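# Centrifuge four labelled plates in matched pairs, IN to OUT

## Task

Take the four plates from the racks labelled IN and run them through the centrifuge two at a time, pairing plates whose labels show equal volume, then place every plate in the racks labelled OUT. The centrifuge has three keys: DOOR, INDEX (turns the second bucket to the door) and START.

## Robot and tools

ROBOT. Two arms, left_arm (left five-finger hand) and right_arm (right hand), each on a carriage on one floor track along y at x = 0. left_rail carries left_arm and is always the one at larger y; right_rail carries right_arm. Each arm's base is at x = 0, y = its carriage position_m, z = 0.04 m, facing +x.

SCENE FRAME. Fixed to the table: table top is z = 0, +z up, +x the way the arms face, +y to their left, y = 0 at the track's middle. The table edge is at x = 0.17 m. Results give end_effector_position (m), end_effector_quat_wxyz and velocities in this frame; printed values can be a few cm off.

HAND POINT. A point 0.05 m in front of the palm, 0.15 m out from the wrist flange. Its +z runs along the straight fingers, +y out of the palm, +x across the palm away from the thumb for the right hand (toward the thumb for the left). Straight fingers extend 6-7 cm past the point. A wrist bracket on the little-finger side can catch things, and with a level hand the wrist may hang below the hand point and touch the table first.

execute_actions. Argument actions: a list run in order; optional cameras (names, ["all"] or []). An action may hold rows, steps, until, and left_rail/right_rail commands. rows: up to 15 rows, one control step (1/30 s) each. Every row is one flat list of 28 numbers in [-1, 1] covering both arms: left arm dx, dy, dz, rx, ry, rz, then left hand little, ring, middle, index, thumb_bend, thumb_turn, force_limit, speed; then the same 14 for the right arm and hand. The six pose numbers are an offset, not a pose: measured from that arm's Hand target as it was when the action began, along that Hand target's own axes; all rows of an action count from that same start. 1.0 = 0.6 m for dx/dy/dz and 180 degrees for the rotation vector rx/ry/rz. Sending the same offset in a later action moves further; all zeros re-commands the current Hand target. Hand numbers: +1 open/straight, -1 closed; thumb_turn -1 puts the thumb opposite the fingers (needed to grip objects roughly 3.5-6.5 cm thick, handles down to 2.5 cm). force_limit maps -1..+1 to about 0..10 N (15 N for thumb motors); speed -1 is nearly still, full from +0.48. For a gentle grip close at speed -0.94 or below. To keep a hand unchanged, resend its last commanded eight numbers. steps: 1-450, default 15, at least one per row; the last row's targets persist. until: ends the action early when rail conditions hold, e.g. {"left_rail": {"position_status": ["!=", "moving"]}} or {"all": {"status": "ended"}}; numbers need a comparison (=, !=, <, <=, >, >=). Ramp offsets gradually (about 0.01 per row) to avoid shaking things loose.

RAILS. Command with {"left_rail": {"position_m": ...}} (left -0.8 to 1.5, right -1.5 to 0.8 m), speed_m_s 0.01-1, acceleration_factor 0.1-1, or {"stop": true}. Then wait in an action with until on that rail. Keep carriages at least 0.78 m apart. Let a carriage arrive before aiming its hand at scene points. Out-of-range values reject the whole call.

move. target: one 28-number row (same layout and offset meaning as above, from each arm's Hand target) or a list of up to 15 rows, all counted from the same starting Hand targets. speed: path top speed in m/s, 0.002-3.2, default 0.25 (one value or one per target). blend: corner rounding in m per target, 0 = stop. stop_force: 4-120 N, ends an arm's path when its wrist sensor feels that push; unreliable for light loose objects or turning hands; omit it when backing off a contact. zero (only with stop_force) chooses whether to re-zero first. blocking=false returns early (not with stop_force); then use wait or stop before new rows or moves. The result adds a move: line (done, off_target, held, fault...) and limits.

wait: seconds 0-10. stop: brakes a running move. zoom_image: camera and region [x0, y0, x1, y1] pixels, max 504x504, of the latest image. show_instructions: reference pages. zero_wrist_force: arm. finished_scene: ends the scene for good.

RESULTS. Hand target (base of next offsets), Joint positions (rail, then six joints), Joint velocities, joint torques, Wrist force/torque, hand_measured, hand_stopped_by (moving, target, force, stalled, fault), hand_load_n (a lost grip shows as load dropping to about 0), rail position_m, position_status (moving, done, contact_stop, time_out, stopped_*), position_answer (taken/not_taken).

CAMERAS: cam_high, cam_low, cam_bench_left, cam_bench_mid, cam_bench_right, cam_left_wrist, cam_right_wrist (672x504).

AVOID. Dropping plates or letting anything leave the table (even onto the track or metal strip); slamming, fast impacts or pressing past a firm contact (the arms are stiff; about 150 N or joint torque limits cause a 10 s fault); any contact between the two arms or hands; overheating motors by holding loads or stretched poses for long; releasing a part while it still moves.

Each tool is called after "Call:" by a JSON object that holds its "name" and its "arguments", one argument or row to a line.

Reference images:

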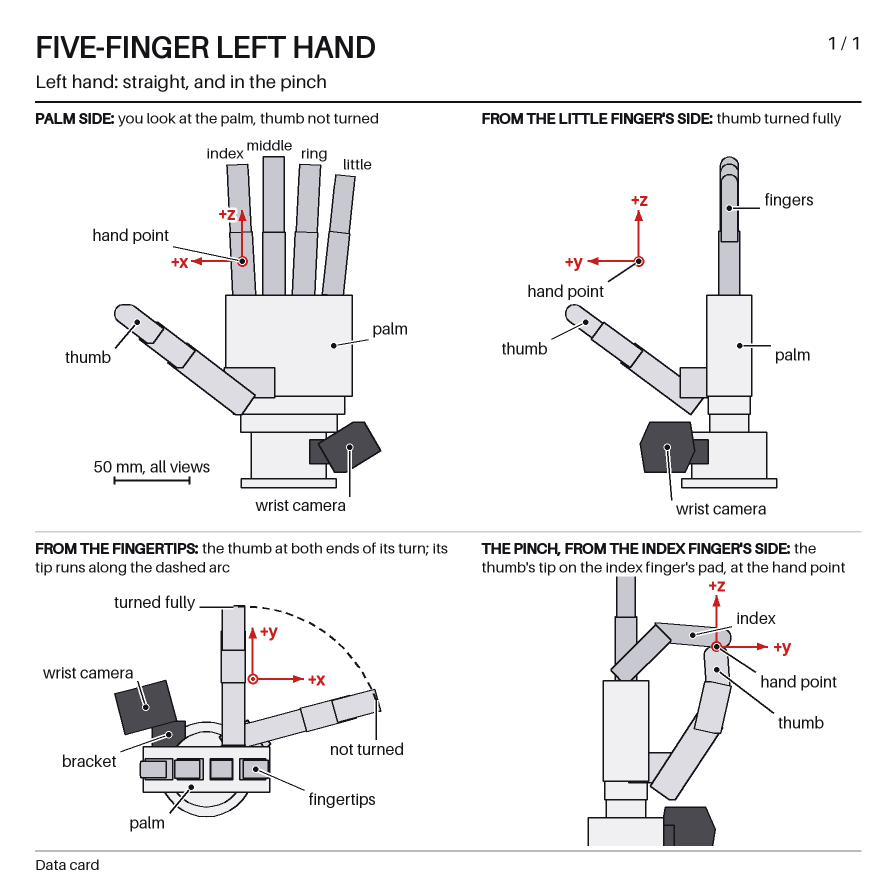

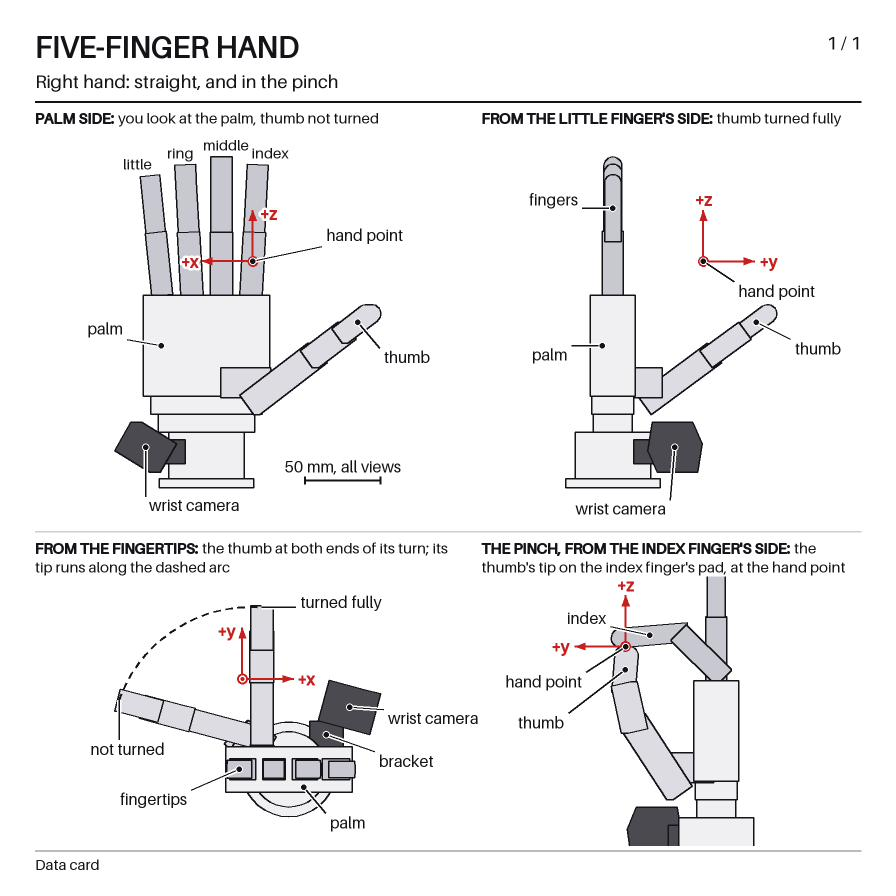

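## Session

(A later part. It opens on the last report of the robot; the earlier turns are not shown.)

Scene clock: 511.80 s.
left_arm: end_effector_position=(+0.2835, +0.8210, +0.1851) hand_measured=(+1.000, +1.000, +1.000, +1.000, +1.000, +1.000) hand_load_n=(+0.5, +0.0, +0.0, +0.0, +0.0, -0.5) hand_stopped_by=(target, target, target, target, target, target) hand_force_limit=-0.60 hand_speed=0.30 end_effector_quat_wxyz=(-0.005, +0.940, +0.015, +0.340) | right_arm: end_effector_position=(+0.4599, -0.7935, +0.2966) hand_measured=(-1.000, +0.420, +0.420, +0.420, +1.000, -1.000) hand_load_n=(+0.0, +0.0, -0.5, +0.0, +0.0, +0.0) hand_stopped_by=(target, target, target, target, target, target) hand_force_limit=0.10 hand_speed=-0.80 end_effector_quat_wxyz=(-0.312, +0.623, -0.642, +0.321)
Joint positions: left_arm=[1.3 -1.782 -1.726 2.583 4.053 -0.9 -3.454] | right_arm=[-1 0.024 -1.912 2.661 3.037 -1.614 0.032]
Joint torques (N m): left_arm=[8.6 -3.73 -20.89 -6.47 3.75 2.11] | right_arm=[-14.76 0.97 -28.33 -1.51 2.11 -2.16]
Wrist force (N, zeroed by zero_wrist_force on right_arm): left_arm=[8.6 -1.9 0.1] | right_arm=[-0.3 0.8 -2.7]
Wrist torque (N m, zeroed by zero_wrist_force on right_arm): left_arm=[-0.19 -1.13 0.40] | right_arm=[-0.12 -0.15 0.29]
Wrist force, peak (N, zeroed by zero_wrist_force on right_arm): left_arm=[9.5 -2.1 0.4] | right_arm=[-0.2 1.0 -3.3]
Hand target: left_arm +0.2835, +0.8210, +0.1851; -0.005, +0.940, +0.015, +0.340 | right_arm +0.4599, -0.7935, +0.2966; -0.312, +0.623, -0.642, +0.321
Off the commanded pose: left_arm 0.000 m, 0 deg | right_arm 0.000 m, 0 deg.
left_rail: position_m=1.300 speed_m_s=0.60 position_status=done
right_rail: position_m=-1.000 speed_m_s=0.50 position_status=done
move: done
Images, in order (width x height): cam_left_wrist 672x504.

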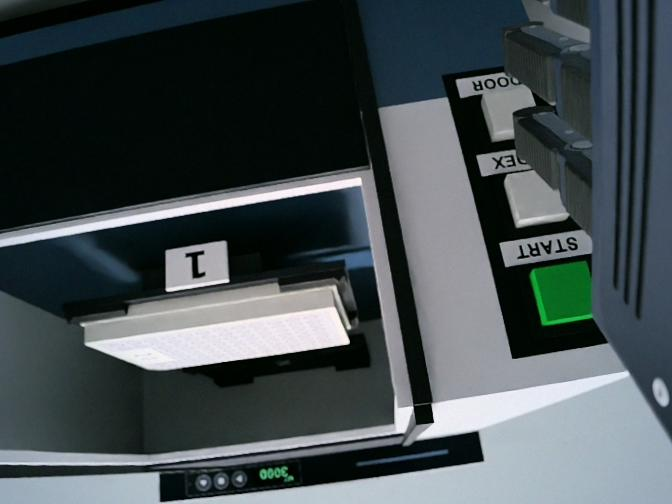

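Call:
{"name": "zoom_image", "arguments": {
  "camera": "cam_left_wrist",
  "region": [50, 230, 390, 400]
}}

Call:
{"name": "zoom_image", "arguments": {
  "camera": "cam_left_wrist",
  "region": [300, 255, 380, 345]
}}

Call:
{"name": "zoom_image", "arguments": {
  "camera": "cam_left_wrist",
  "region": [55, 280, 155, 380]
}}

Scaled by 1.482.

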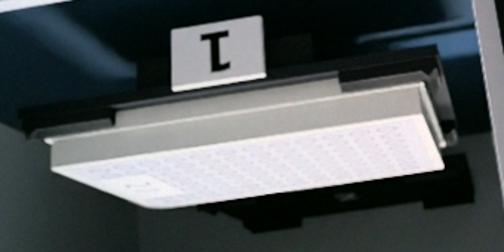

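Scaled by 5.600.

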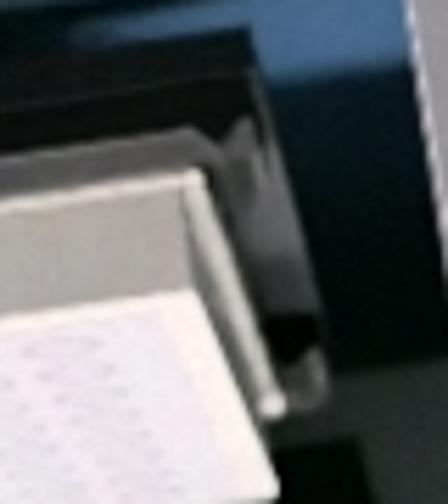

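Scaled by 5.040.

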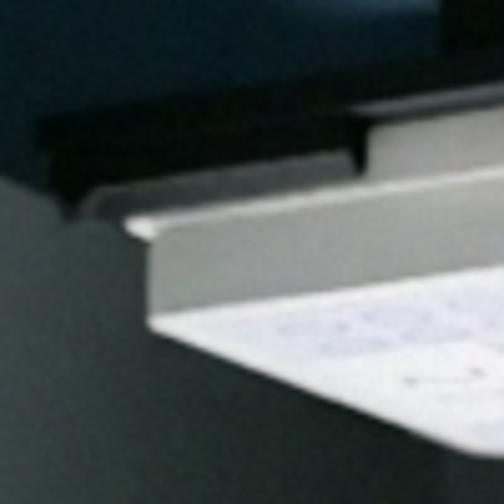

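Call:
{"name": "move", "arguments": {
  "target": [0.064,0.0026,0.0533,0,0,0,1,1,1,1,1,1,-0.6,0.3,0,0,0,0,0,0,-1,0.42,0.42,0.42,1,-1,0.1,-0.8],
  "speed": 0.02,
  "stop_force": 8,
  "cameras": ["cam_left_wrist"]
}}

Scene clock: 515.33 s.
left_arm: end_effector_position=(+0.3138, +0.8210, +0.1852) hand_measured=(+1.000, +1.000, +1.000, +1.000, +1.000, +1.000) hand_load_n=(+0.0, +0.0, +0.0, -1.5, +0.0, +0.0) hand_stopped_by=(target, target, target, target, target, target) hand_force_limit=-0.60 hand_speed=0.30 end_effector_quat_wxyz=(-0.005, +0.940, +0.015, +0.340) | right_arm: end_effector_position=(+0.4599, -0.7935, +0.2966) hand_measured=(-1.000, +0.420, +0.420, +0.420, +1.000, -1.000) hand_load_n=(+0.0, +0.0, +0.0, +0.0, +0.0, +0.0) hand_stopped_by=(target, target, target, target, target, target) hand_force_limit=0.10 hand_speed=-0.80 end_effector_quat_wxyz=(-0.312, +0.623, -0.642, +0.321)
Joint positions: left_arm=[1.3 -1.708 -1.697 2.579 3.968 -0.888 -3.361] | right_arm=[-1 0.024 -1.912 2.661 3.037 -1.614 0.032]
Joint torques (N m): left_arm=[-5.66 -34.94 -19.23 -0.68 0.47 -2.45] | right_arm=[-13.22 2.42 -32.35 -1.67 1.45 -1.96]
Wrist force (N, zeroed by zero_wrist_force on right_arm): left_arm=[3.5 -0.7 -4.7] | right_arm=[0.1 0.8 -2.7]
Wrist torque (N m, zeroed by zero_wrist_force on right_arm): left_arm=[0.14 -1.49 0.20] | right_arm=[-0.10 -0.20 0.32]
Wrist force, peak (N, zeroed by zero_wrist_force on right_arm): left_arm=[-1.8 -1.1 -11.6] | right_arm=[-0.3 0.8 -3.3]
Hand target: left_arm +0.3138, +0.8210, +0.1852; -0.005, +0.940, +0.015, +0.340 (not the last commanded pose) | right_arm +0.4599, -0.7935, +0.2966; -0.312, +0.623, -0.642, +0.321
Off the commanded pose: left_arm 0.020 m, 0 deg | right_arm 0.000 m, 0 deg.
left_rail: position_m=1.300 speed_m_s=0.60 position_status=done
right_rail: position_m=-1.000 speed_m_s=0.50 position_status=done
move: contact (left_arm)
Images, in order (width x height): cam_left_wrist 672x504.

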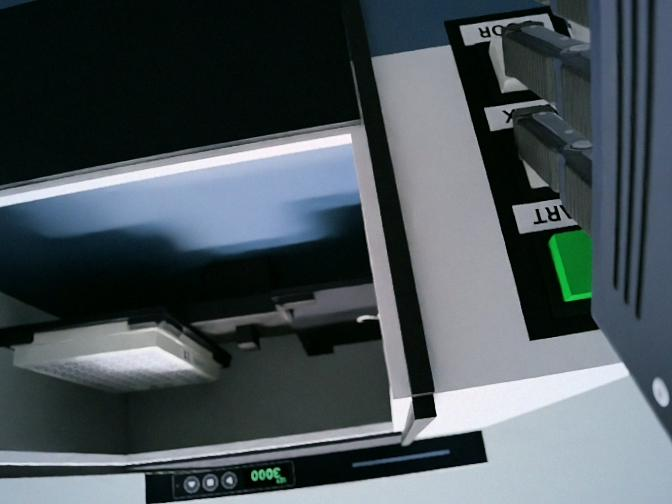

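Call:
{"name": "move", "arguments": {
  "target": [-0.0512,-0.0021,-0.0426,0,0,0,1,1,1,1,1,1,-0.6,0.3,0,0,0,0,0,0,-1,0.42,0.42,0.42,1,-1,0.1,-0.8],
  "speed": 0.1,
  "cameras": ["cam_left_wrist", "cam_right_wrist"]
}}

Scene clock: 516.53 s.
left_arm: end_effector_position=(+0.2739, +0.8210, +0.1851) hand_measured=(+1.000, +1.000, +1.000, +1.000, +1.000, +1.000) hand_load_n=(+0.0, +0.0, +0.0, +0.0, +0.0, +0.0) hand_stopped_by=(target, target, target, target, target, target) hand_force_limit=-0.60 hand_speed=0.30 end_effector_quat_wxyz=(-0.005, +0.940, +0.015, +0.340) | right_arm: end_effector_position=(+0.4599, -0.7935, +0.2966) hand_measured=(-1.000, +0.420, +0.420, +0.420, +1.000, -1.000) hand_load_n=(+0.0, +0.0, +0.0, +0.0, +0.0, +0.0) hand_stopped_by=(target, target, target, target, target, target) hand_force_limit=0.10 hand_speed=-0.80 end_effector_quat_wxyz=(-0.312, +0.623, -0.642, +0.321)
Joint positions: left_arm=[1.3 -1.806 -1.734 2.583 4.079 -0.905 -3.484] | right_arm=[-1 0.024 -1.912 2.661 3.037 -1.614 0.032]
Joint torques (N m): left_arm=[-8.7 -33.15 -46.75 -1.32 -1.01 -2.59] | right_arm=[-14.99 1.93 -34.98 -1.35 1.33 -1.99]
Wrist force (N, zeroed by zero_wrist_force on right_arm): left_arm=[9.0 -1.8 -0.1] | right_arm=[-0.2 1.0 -2.9]
Wrist torque (N m, zeroed by zero_wrist_force on right_arm): left_arm=[-0.18 -1.20 0.54] | right_arm=[-0.07 -0.15 0.31]
Wrist force, peak (N, zeroed by zero_wrist_force on right_arm): left_arm=[9.0 -1.7 0.4] | right_arm=[0.0 1.1 -3.3]
Hand target: left_arm +0.2738, +0.8210, +0.1851; -0.005, +0.940, +0.015, +0.340 | right_arm +0.4599, -0.7935, +0.2966; -0.312, +0.623, -0.642, +0.321
Off the commanded pose: left_arm 0.000 m, 0 deg | right_arm 0.000 m, 0 deg.
left_rail: position_m=1.300 speed_m_s=0.60 position_status=done
right_rail: position_m=-1.000 speed_m_s=0.50 position_status=done
move: done
Images, in order (width x height): cam_left_wrist 672x504, cam_right_wrist 672x504.

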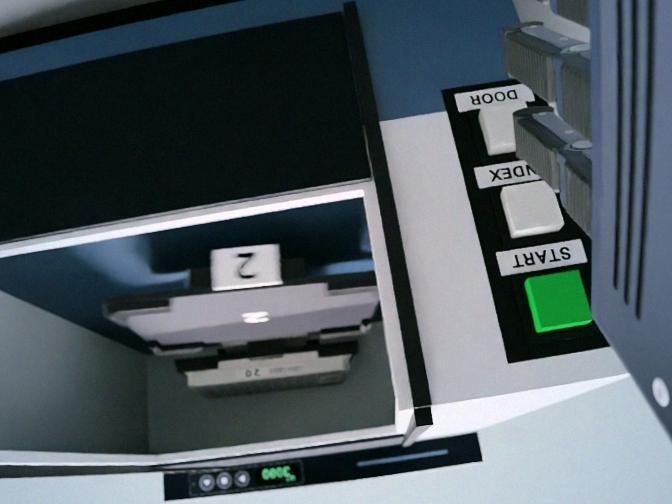

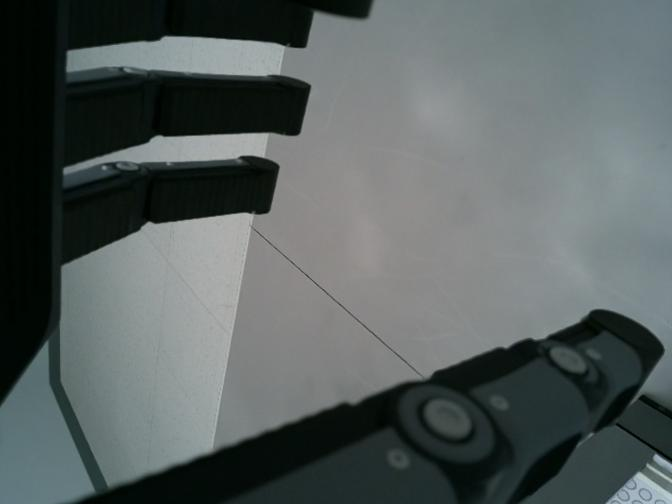

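Call:
{"name": "move", "arguments": {
  "target": [
    [0,0,0,0,0,0,1,1,1,1,1,1,-0.6,0.3,-0.3193,0.0211,-0.121,-0.0006,0.3801,0.2853,-1,0.42,0.42,0.42,1,-1,0.1,-0.8],
    [0,0,0,0,0,0,1,1,1,1,1,1,-0.6,0.3,-0.5464,0.3186,-0.1565,-0.0006,0.3801,0.2853,-1,0.42,0.42,0.42,1,-1,0.1,-0.8]
  ],
  "speed": 0.35,
  "blend": 0.03,
  "cameras": ["cam_right_wrist", "cam_bench_mid"]
}}

Scene clock: 527.90 s.
left_arm: end_effector_position=(+0.2738, +0.8210, +0.1851) hand_measured=(+1.000, +1.000, +1.000, +1.000, +1.000, +1.000) hand_load_n=(+0.0, +0.5, +0.0, +0.0, +0.0, +0.0) hand_stopped_by=(target, target, target, target, target, target) hand_force_limit=-0.60 hand_speed=0.30 end_effector_quat_wxyz=(-0.005, +0.940, +0.015, +0.340) | right_arm: end_effector_position=(+0.2800, -0.4603, +0.2001) hand_measured=(-1.000, +0.420, +0.420, +0.420, +1.000, -1.000) hand_load_n=(+0.0, +0.0, +0.0, +0.0, +0.0, +0.0) hand_stopped_by=(target, target, target, target, target, target) hand_force_limit=0.10 hand_speed=-0.80 end_effector_quat_wxyz=(+0.010, -0.022, +0.895, -0.446)
Joint positions: left_arm=[1.3 -1.806 -1.734 2.583 4.079 -0.905 -3.484] | right_arm=[-1 1.013 -1.283 1.858 4.967 -2.043 2.747]
Joint torques (N m): left_arm=[-9.01 -34.44 -44.96 -1.16 -1.05 -2.06] | right_arm=[12.79 -47.17 -42.69 -4.22 2.8 2.05]
Wrist force (N, zeroed by zero_wrist_force on right_arm): left_arm=[8.9 -1.9 0.1] | right_arm=[-0.5 1.2 -2.8]
Wrist torque (N m, zeroed by zero_wrist_force on right_arm): left_arm=[-0.21 -1.18 0.53] | right_arm=[-0.07 -0.13 -0.02]
Wrist force, peak (N, zeroed by zero_wrist_force on right_arm): left_arm=[9.1 -2.0 -0.2] | right_arm=[0.6 2.8 -3.0]
Hand target: left_arm +0.2738, +0.8210, +0.1851; -0.005, +0.940, +0.015, +0.340 | right_arm +0.2800, -0.4601, +0.2000; +0.010, -0.022, +0.895, -0.446
Off the commanded pose: left_arm 0.000 m, 0 deg | right_arm 0.000 m, 0 deg.
left_rail: position_m=1.300 speed_m_s=0.60 position_status=done
right_rail: position_m=-1.000 speed_m_s=0.50 position_status=done
move: done
Images, in order (width x height): cam_bench_mid 672x504, cam_right_wrist 672x504.

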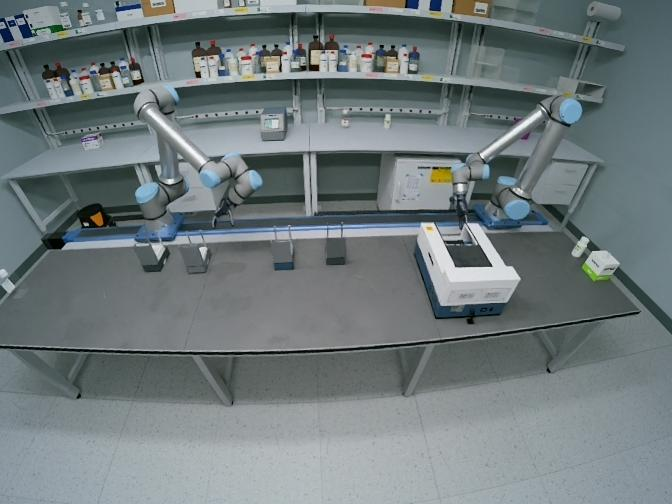

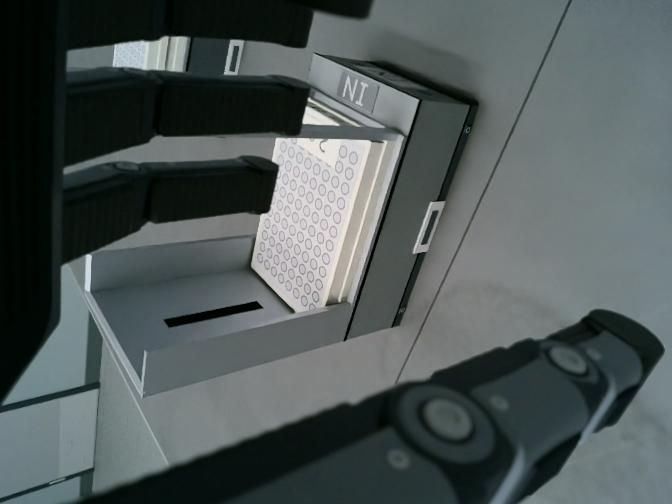

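Call:
{"name": "zoom_image", "arguments": {
  "camera": "cam_right_wrist",
  "region": [240, 60, 460, 220]
}}

Scaled by 2.291.

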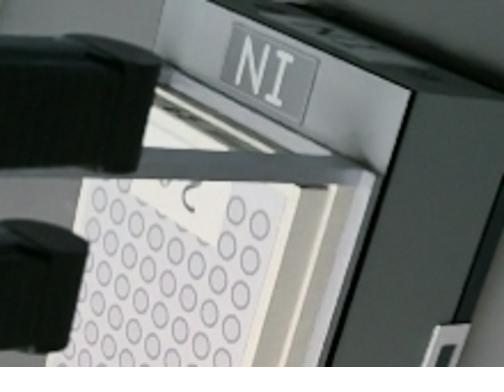

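Call:
{"name": "move", "arguments": {
  "target": [0,0,0,0,0,0,1,1,1,1,1,1,-0.6,0.3,0.1360,-0.0521,0.0140,0,0,0,-1,0.42,0.42,0.42,1,-1,0.1,-0.8],
  "speed": 0.2,
  "cameras": ["cam_right_wrist"]
}}

Call:
{"name": "zoom_image", "arguments": {
  "camera": "cam_right_wrist",
  "region": [240, 100, 500, 300]
}}

Scene clock: 529.47 s.
left_arm: end_effector_position=(+0.2738, +0.8210, +0.1851) hand_measured=(+1.000, +1.000, +1.000, +1.000, +1.000, +1.000) hand_load_n=(+0.0, +0.0, +0.0, +0.0, -0.5, +0.0) hand_stopped_by=(target, target, target, target, target, target) hand_force_limit=-0.60 hand_speed=0.30 end_effector_quat_wxyz=(-0.005, +0.940, +0.015, +0.340) | right_arm: end_effector_position=(+0.1999, -0.4895, +0.2199) hand_measured=(-1.000, +0.420, +0.420, +0.420, +1.000, -1.000) hand_load_n=(+0.0, +0.0, +0.0, +0.0, +0.0, +0.0) hand_stopped_by=(target, target, target, target, target, target) hand_force_limit=0.10 hand_speed=-0.80 end_effector_quat_wxyz=(+0.010, -0.022, +0.895, -0.446)
Joint positions: left_arm=[1.3 -1.806 -1.734 2.583 4.079 -0.905 -3.484] | right_arm=[-1 1.091 -1.375 1.933 5.009 -1.984 2.804]
Joint torques (N m): left_arm=[-8.57 -34.04 -45.5 -1.31 -0.89 -2.33] | right_arm=[14.18 -62.44 -22.48 1.82 3.56 2.11]
Wrist force (N, zeroed by zero_wrist_force on right_arm): left_arm=[8.7 -1.8 -0.1] | right_arm=[-0.4 1.1 -2.9]
Wrist torque (N m, zeroed by zero_wrist_force on right_arm): left_arm=[-0.18 -1.16 0.51] | right_arm=[-0.07 -0.15 -0.03]
Wrist force, peak (N, zeroed by zero_wrist_force on right_arm): left_arm=[8.9 -1.7 -0.3] | right_arm=[-1.6 1.5 -2.9]
Hand target: left_arm +0.2738, +0.8210, +0.1851; -0.005, +0.940, +0.015, +0.340 | right_arm +0.1997, -0.4895, +0.2200; +0.010, -0.022, +0.895, -0.446
Off the commanded pose: left_arm 0.000 m, 0 deg | right_arm 0.000 m, 0 deg.
left_rail: position_m=1.300 speed_m_s=0.60 position_status=done
right_rail: position_m=-1.000 speed_m_s=0.50 position_status=done
move: done
Images, in order (width x height): cam_right_wrist 672x504.

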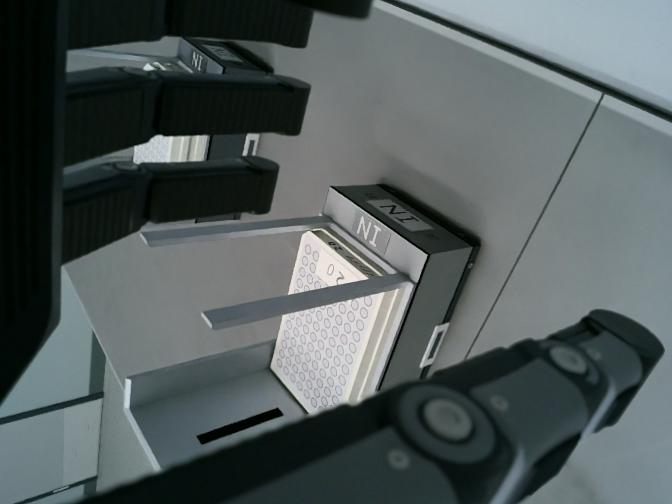

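Scaled by 1.938.

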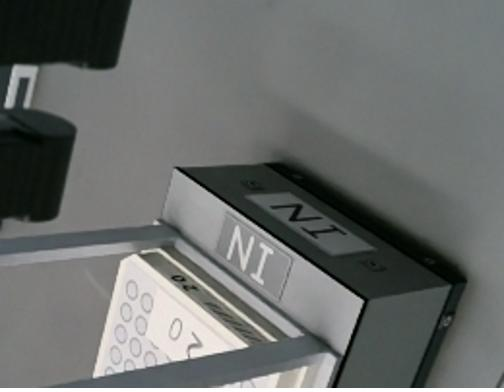

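Call:
{"name": "zoom_image", "arguments": {
  "camera": "cam_right_wrist",
  "region": [295, 215, 415, 305]
}}

Scaled by 4.200.

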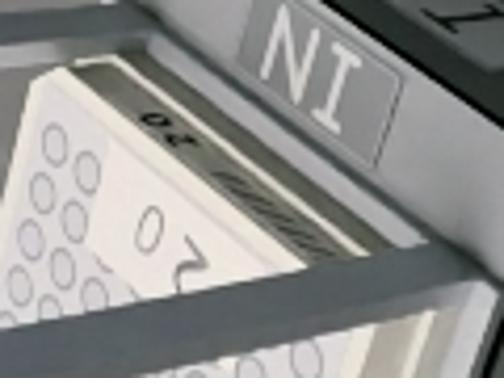

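Call:
{"name": "move", "arguments": {
  "target": [
    [0,0,0,0,0,0,1,1,1,1,1,1,-0.6,0.3,0.0001,-0.0533,-0.0401,0,0,0,-1,1,1,1,1,-1,0,0],
    [0,0,0,0,0,0,1,1,1,1,1,1,-0.6,0.3,-0.2952,-0.1797,0.1274,0,0,0,-1,1,1,1,1,-1,0,0]
  ],
  "speed": 0.2,
  "blend": 0.02,
  "cameras": ["cam_right_wrist", "cam_high"]
}}

Scene clock: 532.20 s.
left_arm: end_effector_position=(+0.2738, +0.8210, +0.1851) hand_measured=(+1.000, +1.000, +1.000, +1.000, +1.000, +1.000) hand_load_n=(+0.0, +0.0, +0.0, +0.0, +0.0, +0.0) hand_stopped_by=(target, target, target, target, target, target) hand_force_limit=-0.60 hand_speed=0.30 end_effector_quat_wxyz=(-0.005, +0.940, +0.015, +0.340) | right_arm: end_effector_position=(+0.3825, -0.6067, +0.2600) hand_measured=(-1.000, +1.000, +1.000, +1.000, +1.000, -1.000) hand_load_n=(+0.0, +0.0, +0.0, +0.0, +0.0, +0.0) hand_stopped_by=(target, target, target, target, target, target) hand_force_limit=0.00 hand_speed=0.00 end_effector_quat_wxyz=(+0.010, -0.022, +0.895, -0.446)
Joint positions: left_arm=[1.3 -1.806 -1.734 2.583 4.079 -0.905 -3.484] | right_arm=[-1 0.762 -1.482 2.001 4.91 -2.218 2.535]
Joint torques (N m): left_arm=[-9.16 -32.23 -45.51 -1.38 -0.75 -2.46] | right_arm=[-18.7 -55.22 -24.55 -4.74 -4.21 -2.98]
Wrist force (N, zeroed by zero_wrist_force on right_arm): left_arm=[8.7 -1.8 0.1] | right_arm=[-0.3 1.1 -2.7]
Wrist torque (N m, zeroed by zero_wrist_force on right_arm): left_arm=[-0.20 -1.15 0.51] | right_arm=[-0.10 -0.17 0.24]
Wrist force, peak (N, zeroed by zero_wrist_force on right_arm): left_arm=[9.1 -1.9 -0.1] | right_arm=[0.6 1.0 -3.9]
Hand target: left_arm +0.2738, +0.8210, +0.1851; -0.005, +0.940, +0.015, +0.340 | right_arm +0.3826, -0.6068, +0.2600; +0.010, -0.022, +0.895, -0.446
Off the commanded pose: left_arm 0.000 m, 0 deg | right_arm 0.000 m, 0 deg.
left_rail: position_m=1.300 speed_m_s=0.60 position_status=done
right_rail: position_m=-1.000 speed_m_s=0.50 position_status=done
move: done
Images, in order (width x height): cam_high 672x504, cam_right_wrist 672x504.

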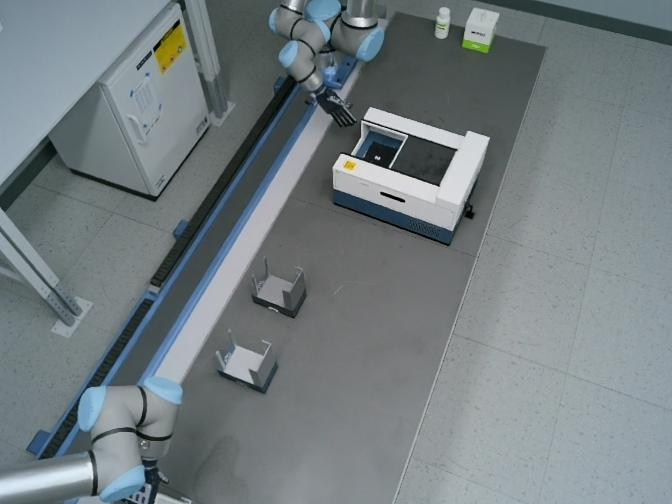

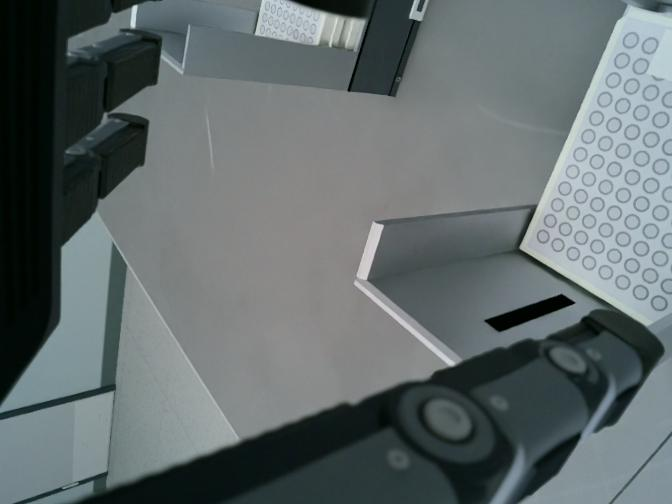

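Call:
{"name": "zoom_image", "arguments": {
  "camera": "cam_right_wrist",
  "region": [502, 180, 672, 340]
}}

Call:
{"name": "zoom_image", "arguments": {
  "camera": "cam_right_wrist",
  "region": [502, 0, 672, 160]
}}

Scaled by 2.965.

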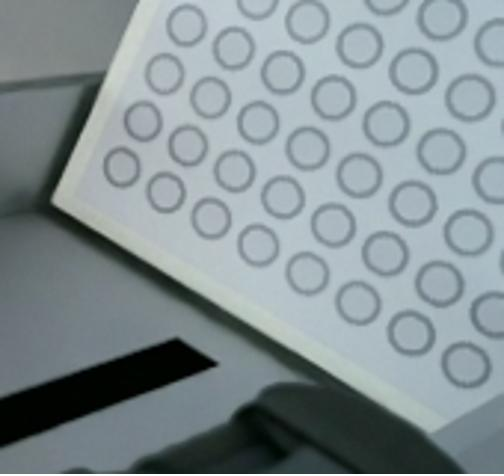

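Scaled by 2.965.

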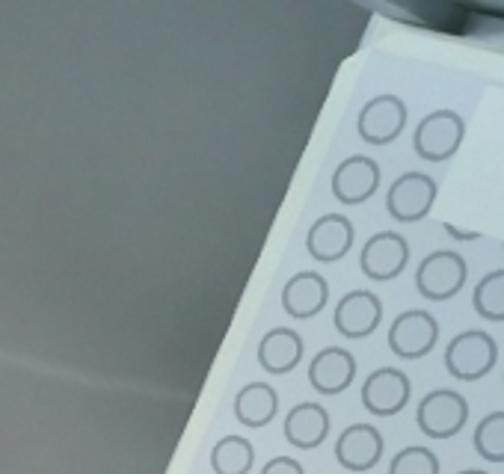

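Call:
{"name": "move", "arguments": {
  "target": [0,0,0,0,0,0,1,1,1,1,1,1,-0.6,0.3,-0.0004,0.1847,0.1426,0,-0.0031,-0.0023,-1,1,1,1,1,-1,0,0],
  "speed": 0.15
}}

Call:
{"name": "move", "arguments": {
  "target": [0,0,0,0,0,0,1,1,1,1,1,1,-0.6,0.3,-0.0001,0.0525,0.0395,0,0,0,-1,1,1,1,1,-1,0,0],
  "speed": 0.03,
  "stop_force": 5,
  "cameras": ["cam_right_wrist"]
}}

Scene clock: 534.80 s.
left_arm: end_effector_position=(+0.2738, +0.8210, +0.1851) hand_measured=(+1.000, +1.000, +1.000, +1.000, +1.000, +1.000) hand_load_n=(+0.0, +0.0, +0.0, +0.0, +0.0, +0.0) hand_stopped_by=(target, target, target, target, target, target) hand_force_limit=-0.60 hand_speed=0.30 end_effector_quat_wxyz=(-0.005, +0.940, +0.015, +0.340) | right_arm: end_effector_position=(+0.3829, -0.6085, +0.1201) hand_measured=(-1.000, +1.000, +1.000, +1.000, +1.000, -1.000) hand_load_n=(+0.0, +0.0, +0.0, -0.5, +0.0, +0.0) hand_stopped_by=(target, target, target, target, target, target) hand_force_limit=0.00 hand_speed=0.00 end_effector_quat_wxyz=(+0.013, -0.027, +0.894, -0.446)
Joint positions: left_arm=[1.3 -1.806 -1.734 2.583 4.079 -0.905 -3.484] | right_arm=[-1 0.762 -1.328 2.124 4.626 -2.227 2.523]
Joint torques (N m): left_arm=[-9.13 -32.35 -44.74 -1.49 -0.65 -2.1] | right_arm=[-17.05 -36.54 -18.35 -4.32 -4.49 -2.95]
Wrist force (N, zeroed by zero_wrist_force on right_arm): left_arm=[8.8 -1.9 -0.2] | right_arm=[-0.3 1.2 -3.3]
Wrist torque (N m, zeroed by zero_wrist_force on right_arm): left_arm=[-0.19 -1.18 0.53] | right_arm=[-0.06 -0.17 0.26]
Wrist force, peak (N, zeroed by zero_wrist_force on right_arm): left_arm=[9.1 -2.0 0.1] | right_arm=[0.0 0.0 -3.8]
Hand target: left_arm +0.2738, +0.8210, +0.1851; -0.005, +0.940, +0.015, +0.340 | right_arm +0.3829, -0.6085, +0.1200; +0.013, -0.027, +0.894, -0.446
Off the commanded pose: left_arm 0.000 m, 0 deg | right_arm 0.000 m, 0 deg.
left_rail: position_m=1.300 speed_m_s=0.60 position_status=done
right_rail: position_m=-1.000 speed_m_s=0.50 position_status=done
move: done

Scene clock: 537.10 s.
left_arm: end_effector_position=(+0.2738, +0.8210, +0.1851) hand_measured=(+1.000, +1.000, +1.000, +1.000, +1.000, +1.000) hand_load_n=(+0.0, +0.0, +0.0, +0.0, +0.0, +0.0) hand_stopped_by=(target, target, target, target, target, target) hand_force_limit=-0.60 hand_speed=0.30 end_effector_quat_wxyz=(-0.005, +0.940, +0.015, +0.340) | right_arm: end_effector_position=(+0.3829, -0.6085, +0.0806) hand_measured=(-1.000, +1.000, +1.000, +1.000, +1.000, -1.000) hand_load_n=(+0.0, +0.0, -0.5, +0.0, +0.0, +0.0) hand_stopped_by=(target, target, target, target, target, target) hand_force_limit=0.00 hand_speed=0.00 end_effector_quat_wxyz=(+0.013, -0.027, +0.894, -0.446)
Joint positions: left_arm=[1.3 -1.806 -1.734 2.583 4.079 -0.905 -3.484] | right_arm=[-1 0.762 -1.271 2.146 4.547 -2.227 2.523]
Joint torques (N m): left_arm=[-8.3 -33.38 -44.83 -1.69 -0.77 -1.97] | right_arm=[-17.08 -38.22 -16.53 -4.78 -4.32 -2.96]
Wrist force (N, zeroed by zero_wrist_force on right_arm): left_arm=[8.8 -1.8 -0.3] | right_arm=[-0.3 1.2 -2.9]
Wrist torque (N m, zeroed by zero_wrist_force on right_arm): left_arm=[-0.18 -1.18 0.52] | right_arm=[-0.09 -0.18 0.26]
Wrist force, peak (N, zeroed by zero_wrist_force on right_arm): left_arm=[9.0 -1.9 0.0] | right_arm=[0.0 1.0 -3.5]
Hand target: left_arm +0.2738, +0.8210, +0.1851; -0.005, +0.940, +0.015, +0.340 | right_arm +0.3829, -0.6085, +0.0806; +0.013, -0.027, +0.894, -0.446
Off the commanded pose: left_arm 0.000 m, 0 deg | right_arm 0.000 m, 0 deg.
left_rail: position_m=1.300 speed_m_s=0.60 position_status=done
right_rail: position_m=-1.000 speed_m_s=0.50 position_status=done
move: done
Images, in order (width x height): cam_right_wrist 672x504.

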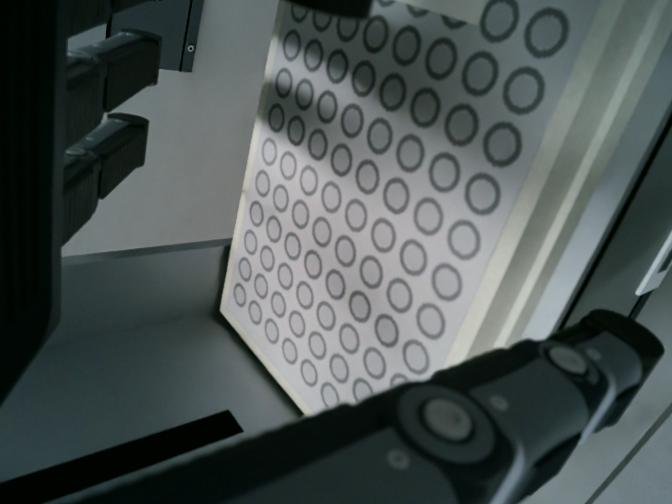

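Call:
{"name": "move", "arguments": {
  "target": [0,0,0,0,0,0,1,1,1,1,1,1,-0.6,0.3,0,-0.0201,0.0266,0,0,0,-1,1,1,1,1,-1,0,0],
  "speed": 0.012,
  "stop_force": 4,
  "cameras": ["cam_right_wrist"]
}}

Scene clock: 539.90 s.
left_arm: end_effector_position=(+0.2738, +0.8210, +0.1851) hand_measured=(+1.000, +1.000, +1.000, +1.000, +1.000, +1.000) hand_load_n=(+0.0, +0.0, +0.0, +0.0, +0.0, +0.0) hand_stopped_by=(target, target, target, target, target, target) hand_force_limit=-0.60 hand_speed=0.30 end_effector_quat_wxyz=(-0.005, +0.940, +0.015, +0.340) | right_arm: end_effector_position=(+0.3838, -0.6233, +0.0806) hand_measured=(-1.000, +1.000, +1.000, +1.000, +1.000, -1.000) hand_load_n=(+0.0, +0.0, +0.0, +0.0, +0.5, -1.0) hand_stopped_by=(target, target, target, target, target, target) hand_force_limit=0.00 hand_speed=0.00 end_effector_quat_wxyz=(+0.013, -0.027, +0.894, -0.446)
Joint positions: left_arm=[1.3 -1.806 -1.734 2.583 4.079 -0.905 -3.484] | right_arm=[-1 0.744 -1.286 2.171 4.526 -2.238 2.506]
Joint torques (N m): left_arm=[-8.07 -31.75 -44.72 -1.68 -0.72 -2.13] | right_arm=[12.5 -37.21 -35.13 0.94 2.08 2.22]
Wrist force (N, zeroed by zero_wrist_force on right_arm): left_arm=[8.9 -1.9 -0.1] | right_arm=[0.5 2.4 -4.9]
Wrist torque (N m, zeroed by zero_wrist_force on right_arm): left_arm=[-0.20 -1.19 0.53] | right_arm=[-0.10 -0.19 0.10]
Wrist force, peak (N, zeroed by zero_wrist_force on right_arm): left_arm=[9.1 -1.9 -0.3] | right_arm=[1.3 6.1 -11.0]
Hand target: left_arm +0.2738, +0.8210, +0.1851; -0.005, +0.940, +0.015, +0.340 | right_arm +0.3838, -0.6233, +0.0806; +0.013, -0.027, +0.894, -0.446 (not the last commanded pose)
Off the commanded pose: left_arm 0.000 m, 0 deg | right_arm 0.005 m, 0 deg.
left_rail: position_m=1.300 speed_m_s=0.60 position_status=done
right_rail: position_m=-1.000 speed_m_s=0.50 position_status=done
move: contact (right_arm)
Images, in order (width x height): cam_right_wrist 672x504.

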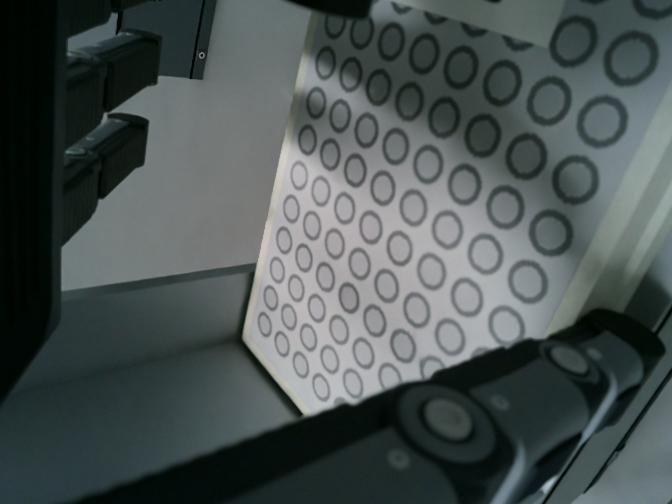

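Call:
{"name": "execute_actions", "arguments": {
  "actions": [
    {"rows":[[0,0,0,0,0,0,1,1,1,1,1,1,-0.6,0.3,0,0,0,0,0,0,-1,0.75,0.75,0.75,1,-1,-0.7,-0.7]],"steps":25},
    {"rows":[[0,0,0,0,0,0,1,1,1,1,1,1,-0.6,0.3,0,0,0,0,0,0,-1,0.2,0.2,0.2,1,-1,-0.5,-0.92]],"steps":110},
    {"rows":[[0,0,0,0,0,0,1,1,1,1,1,1,-0.6,0.3,0,0,0,0,0,0,-1,0.1,0.1,0.1,1,-1,0.1,-0.94]],"steps":60}
  ],
  "cameras": ["cam_right_wrist"]
}}

Scene clock: 546.80 s.
left_arm: end_effector_position=(+0.2738, +0.8210, +0.1851) hand_measured=(+1.000, +1.000, +1.000, +1.000, +1.000, +1.000) hand_load_n=(+0.0, +0.0, +0.0, +0.0, +0.0, +0.0) hand_stopped_by=(target, target, target, target, target, target) hand_force_limit=-0.60 hand_speed=0.30 end_effector_quat_wxyz=(-0.005, +0.940, +0.015, +0.340) | right_arm: end_effector_position=(+0.3838, -0.6233, +0.0806) hand_measured=(-1.000, +0.310, +0.326, +0.314, +1.000, -1.000) hand_load_n=(+0.0, +6.5, +6.5, +3.5, +2.5, +3.5) hand_stopped_by=(target, force, force, force, target, target) hand_force_limit=0.10 hand_speed=-0.94 end_effector_quat_wxyz=(+0.013, -0.027, +0.894, -0.446)
Joint positions: left_arm=[1.3 -1.806 -1.734 2.583 4.079 -0.905 -3.484] | right_arm=[-1 0.744 -1.286 2.171 4.526 -2.238 2.506]
Joint torques (N m): left_arm=[-9.31 -31.91 -45.18 -1.67 -0.61 -2.21] | right_arm=[8.06 -49.55 -19.66 -4 -2.67 1.73]
Wrist force (N, zeroed by zero_wrist_force on right_arm): left_arm=[8.8 -2.2 0.0] | right_arm=[-0.1 -1.2 -4.8]
Wrist torque (N m, zeroed by zero_wrist_force on right_arm): left_arm=[-0.24 -1.18 0.53] | right_arm=[0.06 -0.17 0.04]
Wrist force, peak (N, zeroed by zero_wrist_force on right_arm): left_arm=[9.1 -1.8 -0.1] | right_arm=[0.6 2.2 -5.2]
Hand target: left_arm +0.2738, +0.8210, +0.1851; -0.005, +0.940, +0.015, +0.340 | right_arm +0.3838, -0.6233, +0.0806; +0.013, -0.027, +0.894, -0.446
Off the commanded pose: left_arm 0.000 m, 0 deg | right_arm 0.000 m, 0 deg.
left_rail: position_m=1.300 speed_m_s=0.60 position_status=done
right_rail: position_m=-1.000 speed_m_s=0.50 position_status=done
Images, in order (width x height): cam_right_wrist 672x504.

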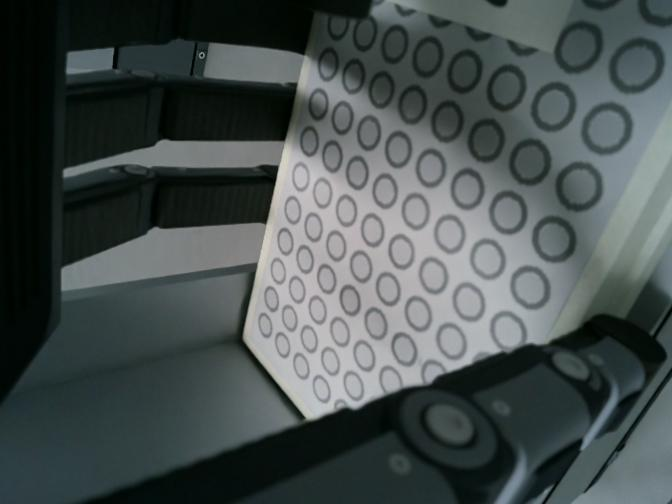

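Call:
{"name": "move", "arguments": {
  "target": [
    [0,0,0,0,0,0,1,1,1,1,1,1,-0.6,0.3,0,-0.0266,-0.02,0,0,0,-1,0.1,0.1,0.1,1,-1,0.1,-0.94],
    [0,0,0,0,0,0,1,1,1,1,1,1,-0.6,0.3,0.0003,-0.2793,-0.21,0,0,0,-1,0.1,0.1,0.1,1,-1,0.1,-0.94]
  ],
  "speed": [0.03, 0.12],
  "blend": [0.005, 0],
  "cameras": ["cam_right_wrist"]
}}

Scene clock: 549.80 s.
left_arm: end_effector_position=(+0.2738, +0.8210, +0.1851) hand_measured=(+1.000, +1.000, +1.000, +1.000, +1.000, +1.000) hand_load_n=(+0.0, +0.0, +0.0, +0.0, +0.0, +0.0) hand_stopped_by=(target, target, target, target, target, target) hand_force_limit=-0.60 hand_speed=0.30 end_effector_quat_wxyz=(-0.005, +0.940, +0.015, +0.340) | right_arm: end_effector_position=(+0.3838, -0.6234, +0.2902) hand_measured=(-1.000, +0.310, +0.326, +0.314, +1.000, -1.000) hand_load_n=(+0.0, +6.0, +5.5, +4.5, +2.0, +3.5) hand_stopped_by=(target, force, force, force, target, target) hand_force_limit=0.10 hand_speed=-0.94 end_effector_quat_wxyz=(+0.013, -0.027, +0.894, -0.446)
Joint positions: left_arm=[1.3 -1.806 -1.734 2.583 4.079 -0.905 -3.484] | right_arm=[-1 0.744 -1.533 1.999 4.945 -2.238 2.505]
Joint torques (N m): left_arm=[-8.59 -32.65 -44.38 -1.97 -0.64 -2.33] | right_arm=[-3.44 -50.74 -46.35 1.23 2.03 2.01]
Wrist force (N, zeroed by zero_wrist_force on right_arm): left_arm=[8.7 -1.8 0.0] | right_arm=[-0.2 1.5 -3.0]
Wrist torque (N m, zeroed by zero_wrist_force on right_arm): left_arm=[-0.19 -1.16 0.52] | right_arm=[-0.04 -0.17 0.08]
Wrist force, peak (N, zeroed by zero_wrist_force on right_arm): left_arm=[9.1 -1.9 -0.2] | right_arm=[-0.5 -1.3 -4.9]
Hand target: left_arm +0.2738, +0.8210, +0.1851; -0.005, +0.940, +0.015, +0.340 | right_arm +0.3837, -0.6234, +0.2903; +0.013, -0.027, +0.894, -0.446
Off the commanded pose: left_arm 0.000 m, 0 deg | right_arm 0.000 m, 0 deg.
left_rail: position_m=1.300 speed_m_s=0.60 position_status=done
right_rail: position_m=-1.000 speed_m_s=0.50 position_status=done
move: done
Images, in order (width x height): cam_right_wrist 672x504.

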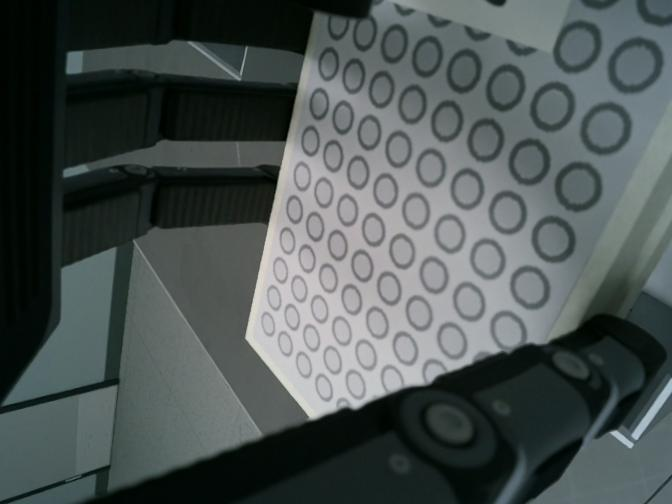

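Call:
{"name": "move", "arguments": {
  "target": [
    [-0.0609,-0.039,-0.2996,0,0,0,1,1,1,1,-0.85,-1,-0.6,0.3,0,-0.01,-0.0075,0,0,0,-1,0.1,0.1,0.1,1,-1,0.1,-0.94],
    [0.1997,-0.0492,-0.2994,-0.1986,-0.1995,0.4661,1,1,1,1,-0.85,-1,-0.6,0.3,-0.11,-0.2247,0.1872,0.0004,-0.3762,-0.2827,-1,0.1,0.1,0.1,1,-1,0.1,-0.94],
    [0.5614,0.0386,0.0106,-0.1986,-0.1995,0.4661,1,1,1,1,-0.85,-1,-0.6,0.3,-0.11,-0.2247,0.1872,0.0004,-0.3762,-0.2827,-1,0.1,0.1,0.1,1,-1,0.1,-0.94]
  ],
  "speed": 0.3,
  "blend": [0.03, 0.02, 0],
  "cameras": ["cam_left_wrist", "cam_right_wrist"]
}}

Scene clock: 556.07 s.
left_arm: end_effector_position=(+0.5371, +0.8066, +0.3959) hand_measured=(+1.000, +1.000, +1.000, +1.000, -0.850, -1.000) hand_load_n=(+0.0, +0.0, +0.0, +0.0, +0.0, +0.0) hand_stopped_by=(target, target, target, target, target, target) hand_force_limit=-0.60 hand_speed=0.30 end_effector_quat_wxyz=(+0.040, +0.722, -0.690, -0.036) | right_arm: end_effector_position=(+0.4599, -0.7900, +0.3304) hand_measured=(-1.000, +0.310, +0.326, +0.314, +1.000, -1.000) hand_load_n=(+0.0, +6.0, +5.0, +4.0, +2.5, +3.5) hand_stopped_by=(target, force, force, force, target, target) hand_force_limit=0.10 hand_speed=-0.94 end_effector_quat_wxyz=(-0.311, +0.622, -0.643, +0.321)
Joint positions: left_arm=[1.3 -0.86 -1.429 1.721 4.484 -1.657 -0.903] | right_arm=[-1 0.038 -1.979 2.616 3.151 -1.627 0.042]
Joint torques (N m): left_arm=[9.35 -44.97 -59.32 -1.64 -2.29 2.13] | right_arm=[-16.87 -12.1 -24.73 -0.97 3.54 -3.02]
Wrist force (N, zeroed by zero_wrist_force on right_arm): left_arm=[7.4 -1.5 -0.7] | right_arm=[0.2 1.4 -3.0]
Wrist torque (N m, zeroed by zero_wrist_force on right_arm): left_arm=[-0.22 -1.14 0.39] | right_arm=[-0.03 -0.21 0.35]
Wrist force, peak (N, zeroed by zero_wrist_force on right_arm): left_arm=[9.1 -1.9 -0.1] | right_arm=[-0.7 1.3 -3.8]
Hand target: left_arm +0.5372, +0.8065, +0.3959; +0.040, +0.722, -0.690, -0.036 | right_arm +0.4599, -0.7900, +0.3304; -0.311, +0.622, -0.643, +0.321
Off the commanded pose: left_arm 0.000 m, 0 deg | right_arm 0.000 m, 0 deg.
left_rail: position_m=1.300 speed_m_s=0.60 position_status=done
right_rail: position_m=-1.000 speed_m_s=0.50 position_status=done
move: done
Images, in order (width x height): cam_left_wrist 672x504, cam_right_wrist 672x504.

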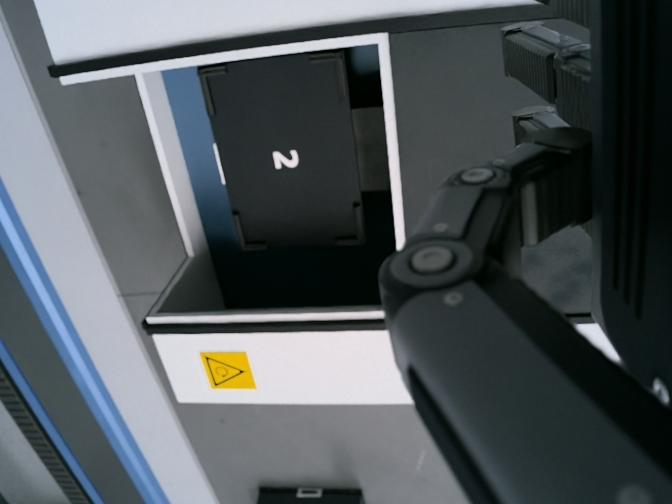

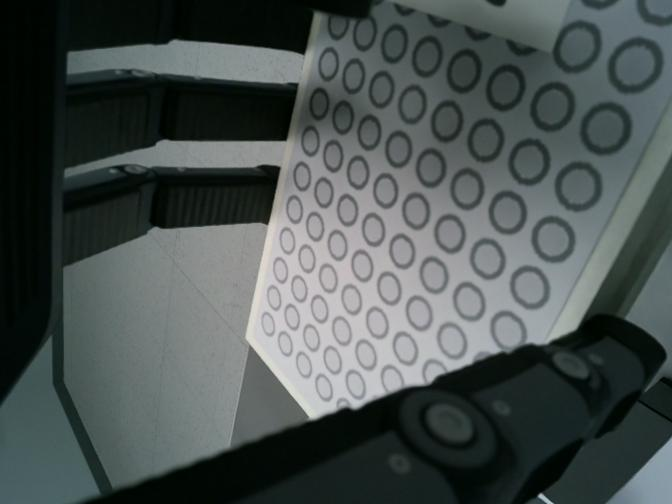

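Call:
{"name": "execute_actions", "arguments": {
  "actions": [
    {"right_rail":{"position_m":0.2},"steps":200,"until":{"right_rail":{"position_status":["!=","moving"]}}}
  ],
  "cameras": ["cam_right_wrist"]
}}

Scene clock: 560.83 s.
left_arm: end_effector_position=(+0.5372, +0.8065, +0.3959) hand_measured=(+1.000, +1.000, +1.000, +1.000, -0.850, -1.000) hand_load_n=(+0.0, +0.0, +0.0, +0.0, +0.5, +0.0) hand_stopped_by=(target, target, target, target, target, target) hand_force_limit=-0.60 hand_speed=0.30 end_effector_quat_wxyz=(+0.040, +0.722, -0.690, -0.036) | right_arm: end_effector_position=(+0.4599, +0.4100, +0.3304) hand_measured=(-1.000, +0.310, +0.326, +0.314, +1.000, -1.000) hand_load_n=(+0.0, +6.0, +5.5, +4.0, +2.5, +3.5) hand_stopped_by=(target, force, force, force, target, target) hand_force_limit=0.10 hand_speed=-0.94 end_effector_quat_wxyz=(-0.311, +0.622, -0.643, +0.321)
Joint positions: left_arm=[1.3 -0.86 -1.428 1.72 4.484 -1.657 -0.903] | right_arm=[0.2 0.038 -1.979 2.616 3.151 -1.627 0.042]
Joint torques (N m): left_arm=[8.31 -43.34 -58.57 -1.56 -2.4 1.86] | right_arm=[-14.68 2.31 -30.22 -1.7 1.66 -2.81]
Wrist force (N, zeroed by zero_wrist_force on right_arm): left_arm=[7.4 -1.8 -1.1] | right_arm=[-0.3 1.1 -3.1]
Wrist torque (N m, zeroed by zero_wrist_force on right_arm): left_arm=[-0.24 -1.14 0.39] | right_arm=[-0.07 -0.11 0.31]
Wrist force, peak (N, zeroed by zero_wrist_force on right_arm): left_arm=[7.8 -1.8 -0.8] | right_arm=[-0.3 1.5 -3.2]
Hand target: left_arm +0.5372, +0.8065, +0.3959; +0.040, +0.722, -0.690, -0.036 | right_arm +0.4599, +0.4100, +0.3304; -0.311, +0.622, -0.643, +0.321
Off the commanded pose: left_arm 0.000 m, 0 deg | right_arm 0.000 m, 0 deg.
left_rail: position_m=1.300 speed_m_s=0.60 position_status=done
right_rail: position_m=0.200 speed_m_s=0.50 position_status=done
Images, in order (width x height): cam_right_wrist 672x504.

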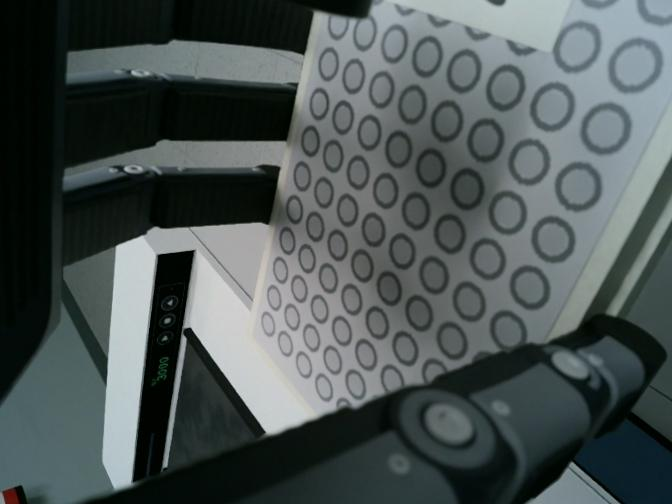

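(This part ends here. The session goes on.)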